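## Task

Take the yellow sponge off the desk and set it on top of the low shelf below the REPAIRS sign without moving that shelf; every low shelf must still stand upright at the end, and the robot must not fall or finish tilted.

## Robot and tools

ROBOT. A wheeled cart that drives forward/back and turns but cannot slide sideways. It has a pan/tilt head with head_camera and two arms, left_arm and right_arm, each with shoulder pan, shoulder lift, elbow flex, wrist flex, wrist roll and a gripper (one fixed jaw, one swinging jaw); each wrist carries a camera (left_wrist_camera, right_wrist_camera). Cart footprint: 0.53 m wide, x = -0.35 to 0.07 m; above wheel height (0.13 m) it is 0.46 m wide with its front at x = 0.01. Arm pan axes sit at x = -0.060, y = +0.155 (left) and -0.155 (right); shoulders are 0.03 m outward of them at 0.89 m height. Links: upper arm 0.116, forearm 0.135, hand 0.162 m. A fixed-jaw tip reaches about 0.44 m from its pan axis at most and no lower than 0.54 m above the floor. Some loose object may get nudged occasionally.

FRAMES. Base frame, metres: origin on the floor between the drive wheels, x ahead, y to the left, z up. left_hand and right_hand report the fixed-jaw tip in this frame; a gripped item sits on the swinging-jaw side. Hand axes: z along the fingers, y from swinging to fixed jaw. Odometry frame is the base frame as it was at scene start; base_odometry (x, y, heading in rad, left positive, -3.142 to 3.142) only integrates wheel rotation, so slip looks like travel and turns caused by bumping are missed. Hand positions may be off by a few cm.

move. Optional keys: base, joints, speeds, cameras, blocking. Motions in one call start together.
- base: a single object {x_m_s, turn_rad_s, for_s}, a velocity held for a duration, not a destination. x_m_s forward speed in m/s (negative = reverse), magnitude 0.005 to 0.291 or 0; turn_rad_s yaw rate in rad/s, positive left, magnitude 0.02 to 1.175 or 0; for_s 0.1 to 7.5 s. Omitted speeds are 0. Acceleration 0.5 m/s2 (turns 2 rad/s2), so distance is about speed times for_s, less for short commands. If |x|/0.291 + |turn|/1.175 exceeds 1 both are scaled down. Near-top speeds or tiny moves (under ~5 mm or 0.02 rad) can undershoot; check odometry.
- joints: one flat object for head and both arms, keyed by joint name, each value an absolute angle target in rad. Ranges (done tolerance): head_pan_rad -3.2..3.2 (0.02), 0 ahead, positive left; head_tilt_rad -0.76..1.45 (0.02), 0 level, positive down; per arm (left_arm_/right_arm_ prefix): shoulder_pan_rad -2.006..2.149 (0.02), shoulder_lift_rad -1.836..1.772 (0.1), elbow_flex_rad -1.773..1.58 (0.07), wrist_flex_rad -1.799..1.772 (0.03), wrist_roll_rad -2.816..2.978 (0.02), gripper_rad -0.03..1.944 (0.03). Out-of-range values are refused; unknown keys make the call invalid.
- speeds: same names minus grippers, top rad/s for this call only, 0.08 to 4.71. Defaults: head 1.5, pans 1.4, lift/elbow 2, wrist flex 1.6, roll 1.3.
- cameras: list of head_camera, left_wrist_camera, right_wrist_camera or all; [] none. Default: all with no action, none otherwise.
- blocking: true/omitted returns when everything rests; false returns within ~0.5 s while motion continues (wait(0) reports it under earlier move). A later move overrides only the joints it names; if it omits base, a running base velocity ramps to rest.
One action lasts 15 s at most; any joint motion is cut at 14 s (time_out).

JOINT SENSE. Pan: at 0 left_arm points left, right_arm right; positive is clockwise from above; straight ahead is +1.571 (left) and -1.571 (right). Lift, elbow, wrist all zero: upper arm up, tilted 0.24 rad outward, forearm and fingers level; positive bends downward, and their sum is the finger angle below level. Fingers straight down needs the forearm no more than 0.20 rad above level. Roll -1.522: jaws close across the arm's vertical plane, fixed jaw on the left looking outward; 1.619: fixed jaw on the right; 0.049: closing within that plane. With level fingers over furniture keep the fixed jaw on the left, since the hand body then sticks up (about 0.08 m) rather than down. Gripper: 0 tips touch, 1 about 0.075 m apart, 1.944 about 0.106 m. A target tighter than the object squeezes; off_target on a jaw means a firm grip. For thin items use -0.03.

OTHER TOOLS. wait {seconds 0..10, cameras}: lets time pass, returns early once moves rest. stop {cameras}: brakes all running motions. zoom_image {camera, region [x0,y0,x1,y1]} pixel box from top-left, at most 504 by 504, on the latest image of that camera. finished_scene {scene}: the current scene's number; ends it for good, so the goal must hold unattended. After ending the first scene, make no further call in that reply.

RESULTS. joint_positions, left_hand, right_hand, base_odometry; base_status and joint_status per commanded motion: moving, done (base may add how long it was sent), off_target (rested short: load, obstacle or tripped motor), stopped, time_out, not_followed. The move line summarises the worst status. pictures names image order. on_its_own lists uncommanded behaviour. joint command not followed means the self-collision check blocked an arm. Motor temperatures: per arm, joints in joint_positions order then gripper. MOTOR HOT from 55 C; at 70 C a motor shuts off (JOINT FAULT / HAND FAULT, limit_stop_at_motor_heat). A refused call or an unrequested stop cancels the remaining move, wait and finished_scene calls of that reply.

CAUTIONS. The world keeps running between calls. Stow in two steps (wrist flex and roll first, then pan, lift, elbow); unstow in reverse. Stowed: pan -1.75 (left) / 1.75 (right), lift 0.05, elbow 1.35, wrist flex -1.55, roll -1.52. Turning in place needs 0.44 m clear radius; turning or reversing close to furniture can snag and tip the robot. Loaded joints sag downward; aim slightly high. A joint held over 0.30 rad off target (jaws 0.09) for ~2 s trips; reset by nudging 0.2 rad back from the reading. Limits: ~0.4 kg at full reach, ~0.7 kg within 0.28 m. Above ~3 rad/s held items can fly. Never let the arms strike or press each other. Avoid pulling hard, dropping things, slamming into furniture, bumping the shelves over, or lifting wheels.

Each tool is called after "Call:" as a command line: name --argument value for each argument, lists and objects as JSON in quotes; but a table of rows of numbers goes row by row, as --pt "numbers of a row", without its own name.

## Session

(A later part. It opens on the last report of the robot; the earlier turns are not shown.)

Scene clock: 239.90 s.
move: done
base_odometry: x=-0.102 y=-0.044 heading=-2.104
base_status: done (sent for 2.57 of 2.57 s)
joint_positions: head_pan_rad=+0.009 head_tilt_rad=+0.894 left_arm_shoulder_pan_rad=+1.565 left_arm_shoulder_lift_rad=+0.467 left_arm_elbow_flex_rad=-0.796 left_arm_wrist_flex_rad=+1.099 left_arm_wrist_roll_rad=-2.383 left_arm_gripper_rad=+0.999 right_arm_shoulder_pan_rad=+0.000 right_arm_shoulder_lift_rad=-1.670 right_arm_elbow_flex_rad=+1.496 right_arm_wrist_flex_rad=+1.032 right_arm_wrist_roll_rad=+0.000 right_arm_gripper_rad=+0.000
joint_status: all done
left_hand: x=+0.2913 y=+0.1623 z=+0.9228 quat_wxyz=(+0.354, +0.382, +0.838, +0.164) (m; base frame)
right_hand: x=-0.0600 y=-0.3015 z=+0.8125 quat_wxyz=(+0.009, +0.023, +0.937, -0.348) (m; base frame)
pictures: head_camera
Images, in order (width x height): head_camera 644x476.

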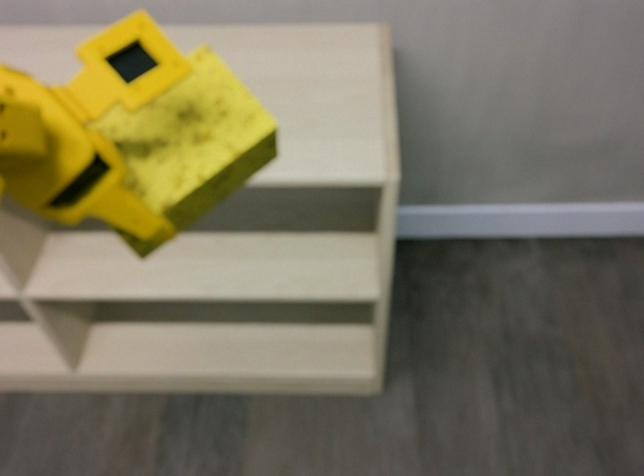

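Call:
move --base '{"x_m_s":0.18,"for_s":1.25}' --cameras '["head_camera","left_wrist_camera"]'

Scene clock: 251.07 s.
move: done
base_odometry: x=-0.217 y=-0.241 heading=-2.102
base_status: done (sent for 1.27 of 1.27 s)
joint_positions: head_pan_rad=+0.009 head_tilt_rad=+0.894 left_arm_shoulder_pan_rad=+1.565 left_arm_shoulder_lift_rad=+0.467 left_arm_elbow_flex_rad=-0.796 left_arm_wrist_flex_rad=+1.099 left_arm_wrist_roll_rad=-2.383 left_arm_gripper_rad=+0.999 right_arm_shoulder_pan_rad=+0.000 right_arm_shoulder_lift_rad=-1.670 right_arm_elbow_flex_rad=+1.496 right_arm_wrist_flex_rad=+1.032 right_arm_wrist_roll_rad=+0.000 right_arm_gripper_rad=+0.000
joint_status: not commanded
left_hand: x=+0.2913 y=+0.1623 z=+0.9228 quat_wxyz=(+0.354, +0.382, +0.838, +0.164) (m; base frame)
right_hand: x=-0.0600 y=-0.3015 z=+0.8125 quat_wxyz=(+0.009, +0.023, +0.937, -0.348) (m; base frame)
pictures: head_camera, left_wrist_camera
Images, in order (width x height): head_camera 644x476, left_wrist_camera 644x476.

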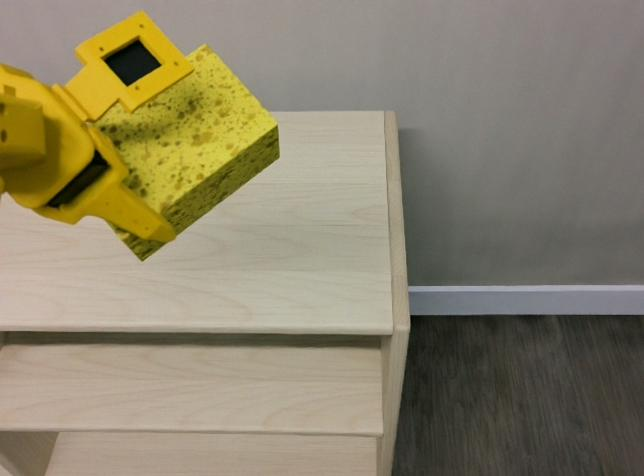

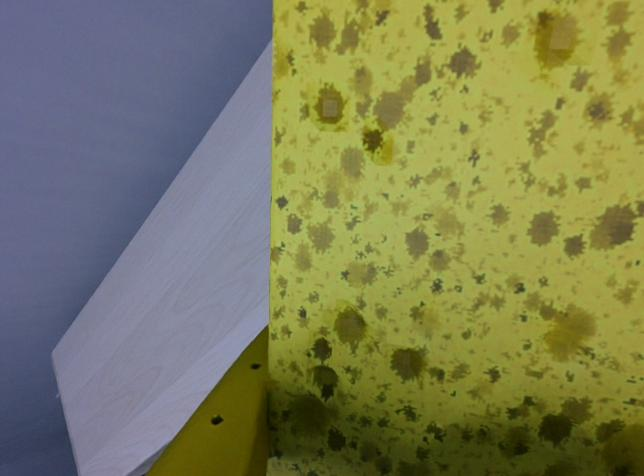

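Call:
move --base '{"x_m_s":0.12,"for_s":1.53}' --joints '{"left_arm_shoulder_lift_rad":0.568,"left_arm_elbow_flex_rad":0.01,"left_arm_wrist_flex_rad":0.5}' --speeds '{"left_arm_shoulder_lift_rad":0.4,"left_arm_elbow_flex_rad":0.7,"left_arm_wrist_flex_rad":0.6}' --cameras '["head_camera"]'

Scene clock: 272.10 s.
move: done
base_odometry: x=-0.311 y=-0.400 heading=-2.105
base_status: done (sent for 1.53 of 1.53 s)
joint_positions: head_pan_rad=+0.009 head_tilt_rad=+0.894 left_arm_shoulder_pan_rad=+1.565 left_arm_shoulder_lift_rad=+0.583 left_arm_elbow_flex_rad=+0.011 left_arm_wrist_flex_rad=+0.510 left_arm_wrist_roll_rad=-2.383 left_arm_gripper_rad=+0.999 right_arm_shoulder_pan_rad=-0.002 right_arm_shoulder_lift_rad=-1.670 right_arm_elbow_flex_rad=+1.496 right_arm_wrist_flex_rad=+1.032 right_arm_wrist_roll_rad=+0.000 right_arm_gripper_rad=+0.000
joint_status: all done
left_hand: x=+0.2478 y=+0.1620 z=+0.7605 quat_wxyz=(+0.210, +0.403, +0.885, +0.097) (m; base frame)
right_hand: x=-0.0597 y=-0.3015 z=+0.8125 quat_wxyz=(+0.009, +0.022, +0.937, -0.348) (m; base frame)
pictures: head_camera
Images, in order (width x height): head_camera 644x476.

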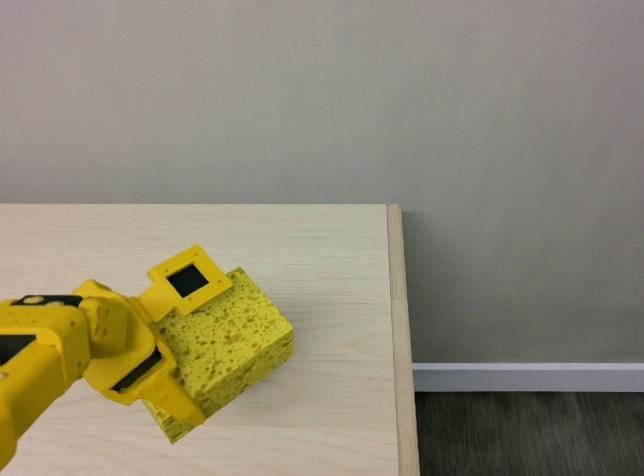

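Call:
move --joints '{"left_arm_shoulder_lift_rad":0.924,"left_arm_elbow_flex_rad":-0.09,"left_arm_wrist_flex_rad":0.234}' --speeds '{"left_arm_shoulder_lift_rad":0.5,"left_arm_elbow_flex_rad":0.2,"left_arm_wrist_flex_rad":0.35}' --cameras '["head_camera","left_wrist_camera"]'

Scene clock: 279.97 s.
move: done
base_odometry: x=-0.311 y=-0.400 heading=-2.105
base_status: not commanded
joint_positions: head_pan_rad=+0.009 head_tilt_rad=+0.894 left_arm_shoulder_pan_rad=+1.565 left_arm_shoulder_lift_rad=+0.936 left_arm_elbow_flex_rad=-0.061 left_arm_wrist_flex_rad=+0.244 left_arm_wrist_roll_rad=-2.383 left_arm_gripper_rad=+0.999 right_arm_shoulder_pan_rad=-0.002 right_arm_shoulder_lift_rad=-1.670 right_arm_elbow_flex_rad=+1.496 right_arm_wrist_flex_rad=+1.032 right_arm_wrist_roll_rad=+0.000 right_arm_gripper_rad=+0.000
joint_status: all done
left_hand: x=+0.2433 y=+0.1620 z=+0.6960 quat_wxyz=(+0.203, +0.404, +0.887, +0.094) (m; base frame)
right_hand: x=-0.0597 y=-0.3015 z=+0.8125 quat_wxyz=(+0.009, +0.022, +0.937, -0.348) (m; base frame)
pictures: head_camera, left_wrist_camera
Images, in order (width x height): head_camera 644x476, left_wrist_camera 644x476.

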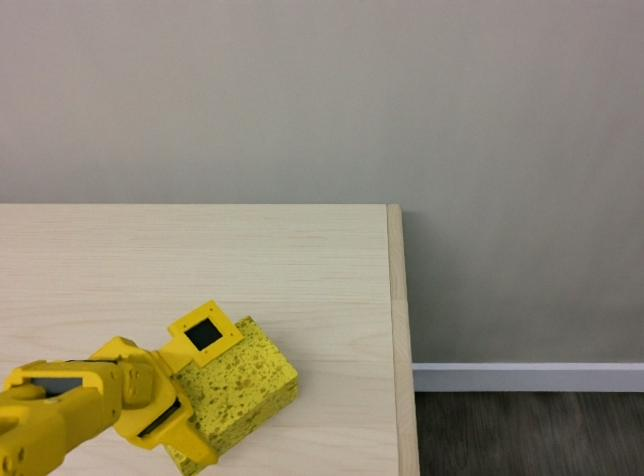

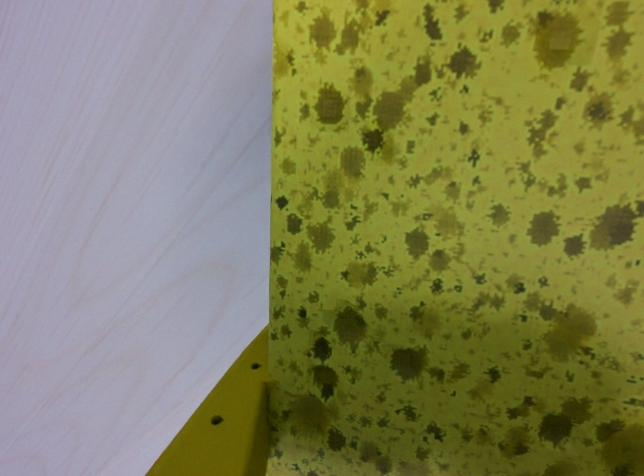

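Call:
move --joints '{"left_arm_shoulder_lift_rad":1.2,"left_arm_elbow_flex_rad":-0.305,"left_arm_wrist_flex_rad":0.165}' --speeds '{"left_arm_shoulder_lift_rad":0.4,"left_arm_elbow_flex_rad":0.32,"left_arm_wrist_flex_rad":0.12}' --cameras '["head_camera","left_wrist_camera"]'

Scene clock: 285.77 s.
move: done
base_odometry: x=-0.311 y=-0.400 heading=-2.105
base_status: not commanded
joint_positions: head_pan_rad=+0.009 head_tilt_rad=+0.894 left_arm_shoulder_pan_rad=+1.565 left_arm_shoulder_lift_rad=+1.212 left_arm_elbow_flex_rad=-0.276 left_arm_wrist_flex_rad=+0.177 left_arm_wrist_roll_rad=-2.383 left_arm_gripper_rad=+0.999 right_arm_shoulder_pan_rad=-0.002 right_arm_shoulder_lift_rad=-1.670 right_arm_elbow_flex_rad=+1.496 right_arm_wrist_flex_rad=+1.032 right_arm_wrist_roll_rad=+0.000 right_arm_gripper_rad=+0.000
joint_status: all done
left_hand: x=+0.2458 y=+0.1620 z=+0.6602 quat_wxyz=(+0.206, +0.404, +0.886, +0.095) (m; base frame)
right_hand: x=-0.0597 y=-0.3015 z=+0.8125 quat_wxyz=(+0.009, +0.022, +0.937, -0.348) (m; base frame)
pictures: head_camera, left_wrist_camera
Images, in order (width x height): head_camera 644x476, left_wrist_camera 644x476.

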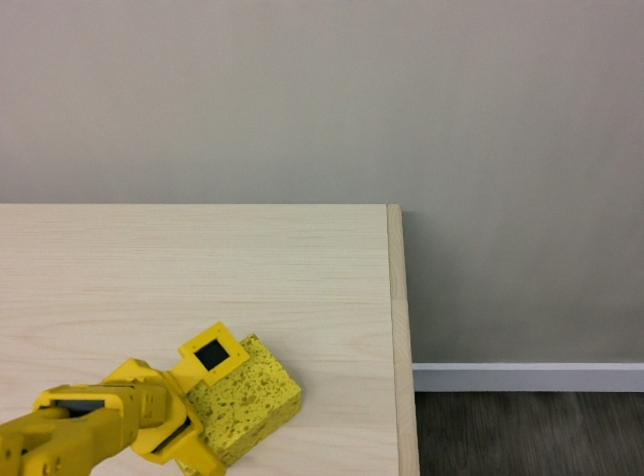

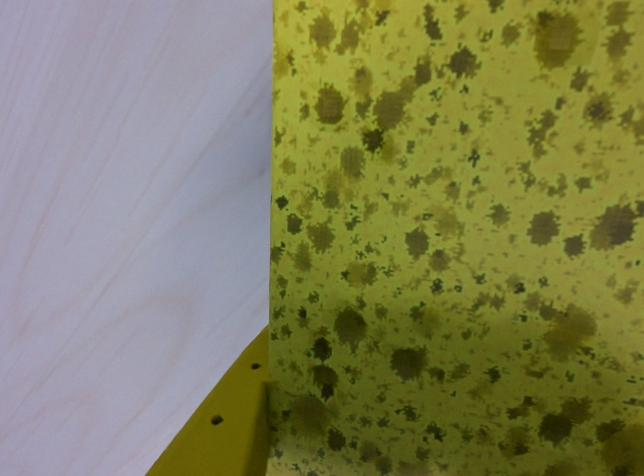

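Call:
move --joints '{"left_arm_shoulder_lift_rad":1.26,"left_arm_wrist_flex_rad":0.105}' --speeds '{"left_arm_shoulder_lift_rad":0.2,"left_arm_wrist_flex_rad":0.2}' --cameras '["left_wrist_camera"]'

Call:
move --joints '{"left_arm_shoulder_lift_rad":1.32,"left_arm_wrist_flex_rad":0.045}' --speeds '{"left_arm_shoulder_lift_rad":0.2,"left_arm_wrist_flex_rad":0.2}' --cameras '["head_camera","left_wrist_camera"]'

Scene clock: 295.40 s.
move: done
base_odometry: x=-0.311 y=-0.400 heading=-2.105
base_status: not commanded
joint_positions: head_pan_rad=+0.009 head_tilt_rad=+0.894 left_arm_shoulder_pan_rad=+1.566 left_arm_shoulder_lift_rad=+1.258 left_arm_elbow_flex_rad=-0.286 left_arm_wrist_flex_rad=+0.119 left_arm_wrist_roll_rad=-2.375 left_arm_gripper_rad=+0.999 right_arm_shoulder_pan_rad=-0.002 right_arm_shoulder_lift_rad=-1.670 right_arm_elbow_flex_rad=+1.496 right_arm_wrist_flex_rad=+1.032 right_arm_wrist_roll_rad=+0.000 right_arm_gripper_rad=+0.000
joint_status: all done
left_hand: x=+0.2457 y=+0.1616 z=+0.6537 quat_wxyz=(+0.216, +0.400, +0.885, +0.099) (m; base frame)
right_hand: x=-0.0597 y=-0.3015 z=+0.8125 quat_wxyz=(+0.009, +0.022, +0.937, -0.348) (m; base frame)
pictures: left_wrist_camera
Images, in order (width x height): left_wrist_camera 644x476.

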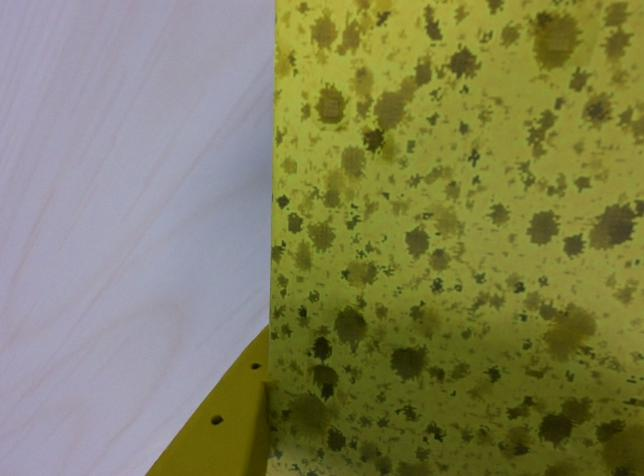

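Scene clock: 296.13 s.
move: done
base_odometry: x=-0.311 y=-0.400 heading=-2.105
base_status: not commanded
joint_positions: head_pan_rad=+0.009 head_tilt_rad=+0.894 left_arm_shoulder_pan_rad=+1.572 left_arm_shoulder_lift_rad=+1.281 left_arm_elbow_flex_rad=-0.303 left_arm_wrist_flex_rad=+0.060 left_arm_wrist_roll_rad=-2.375 left_arm_gripper_rad=+0.999 right_arm_shoulder_pan_rad=-0.002 right_arm_shoulder_lift_rad=-1.670 right_arm_elbow_flex_rad=+1.496 right_arm_wrist_flex_rad=+1.032 right_arm_wrist_roll_rad=+0.000 right_arm_gripper_rad=+0.000
joint_status: all done
left_hand: x=+0.2524 y=+0.1597 z=+0.6549 quat_wxyz=(+0.240, +0.400, +0.878, +0.109) (m; base frame)
right_hand: x=-0.0597 y=-0.3015 z=+0.8125 quat_wxyz=(+0.009, +0.022, +0.937, -0.348) (m; base frame)
pictures: head_camera, left_wrist_camera
Images, in order (width x height): head_camera 644x476, left_wrist_camera 644x476.

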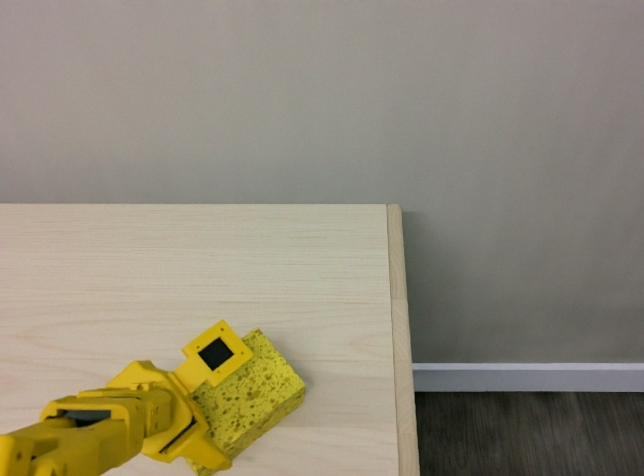

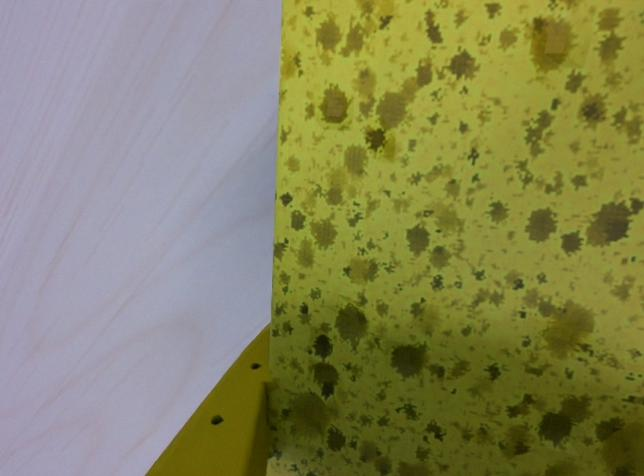

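Call:
move --joints '{"left_arm_gripper_rad":1.5,"left_arm_shoulder_lift_rad":1.27}'

Call:
move --joints '{"left_arm_shoulder_lift_rad":0.5,"left_arm_elbow_flex_rad":-0.2,"left_arm_wrist_flex_rad":0.6}' --speeds '{"left_arm_shoulder_lift_rad":0.8,"left_arm_elbow_flex_rad":0.3,"left_arm_wrist_flex_rad":0.6}' --cameras '["head_camera","left_wrist_camera"]'

Scene clock: 305.43 s.
move: done
base_odometry: x=-0.311 y=-0.400 heading=-2.105
base_status: not commanded
joint_positions: head_pan_rad=+0.009 head_tilt_rad=+0.894 left_arm_shoulder_pan_rad=+1.568 left_arm_shoulder_lift_rad=+1.291 left_arm_elbow_flex_rad=-0.296 left_arm_wrist_flex_rad=+0.053 left_arm_wrist_roll_rad=-2.377 left_arm_gripper_rad=+1.493 right_arm_shoulder_pan_rad=-0.002 right_arm_shoulder_lift_rad=-1.670 right_arm_elbow_flex_rad=+1.496 right_arm_wrist_flex_rad=+1.032 right_arm_wrist_roll_rad=+0.000 right_arm_gripper_rad=+0.000
joint_status: all done
left_hand: x=+0.2493 y=+0.1611 z=+0.6517 quat_wxyz=(+0.235, +0.399, +0.880, +0.108) (m; base frame)
right_hand: x=-0.0597 y=-0.3015 z=+0.8125 quat_wxyz=(+0.009, +0.022, +0.937, -0.348) (m; base frame)
pictures: none

Scene clock: 307.00 s.
move: done
base_odometry: x=-0.311 y=-0.400 heading=-2.105
base_status: not commanded
joint_positions: head_pan_rad=+0.009 head_tilt_rad=+0.894 left_arm_shoulder_pan_rad=+1.568 left_arm_shoulder_lift_rad=+0.564 left_arm_elbow_flex_rad=-0.200 left_arm_wrist_flex_rad=+0.596 left_arm_wrist_roll_rad=-2.377 left_arm_gripper_rad=+1.493 right_arm_shoulder_pan_rad=-0.002 right_arm_shoulder_lift_rad=-1.670 right_arm_elbow_flex_rad=+1.496 right_arm_wrist_flex_rad=+1.032 right_arm_wrist_roll_rad=+0.000 right_arm_gripper_rad=+0.000
joint_status: all done
left_hand: x=+0.2791 y=+0.1612 z=+0.8031 quat_wxyz=(+0.274, +0.394, +0.868, +0.125) (m; base frame)
right_hand: x=-0.0597 y=-0.3015 z=+0.8125 quat_wxyz=(+0.009, +0.022, +0.937, -0.348) (m; base frame)
pictures: head_camera, left_wrist_camera
Images, in order (width x height): head_camera 644x476, left_wrist_camera 644x476.

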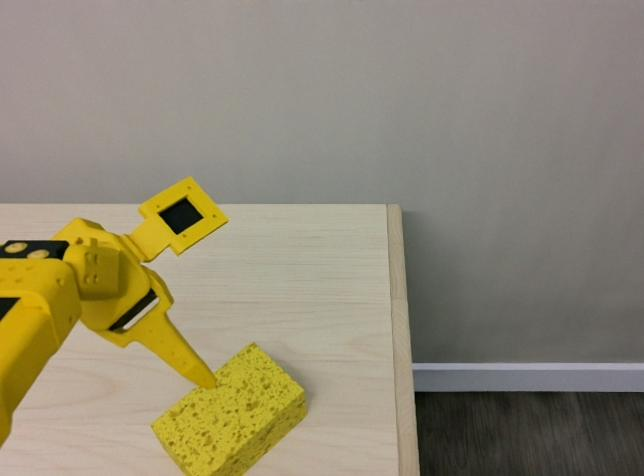

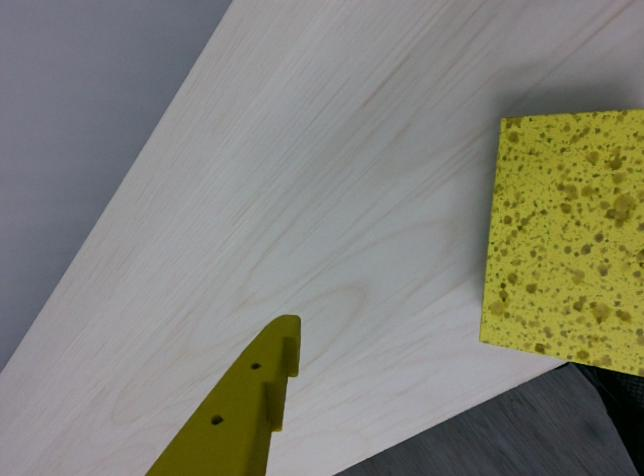

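Call:
finished_scene --scene 2

The scene is finished: the task was done.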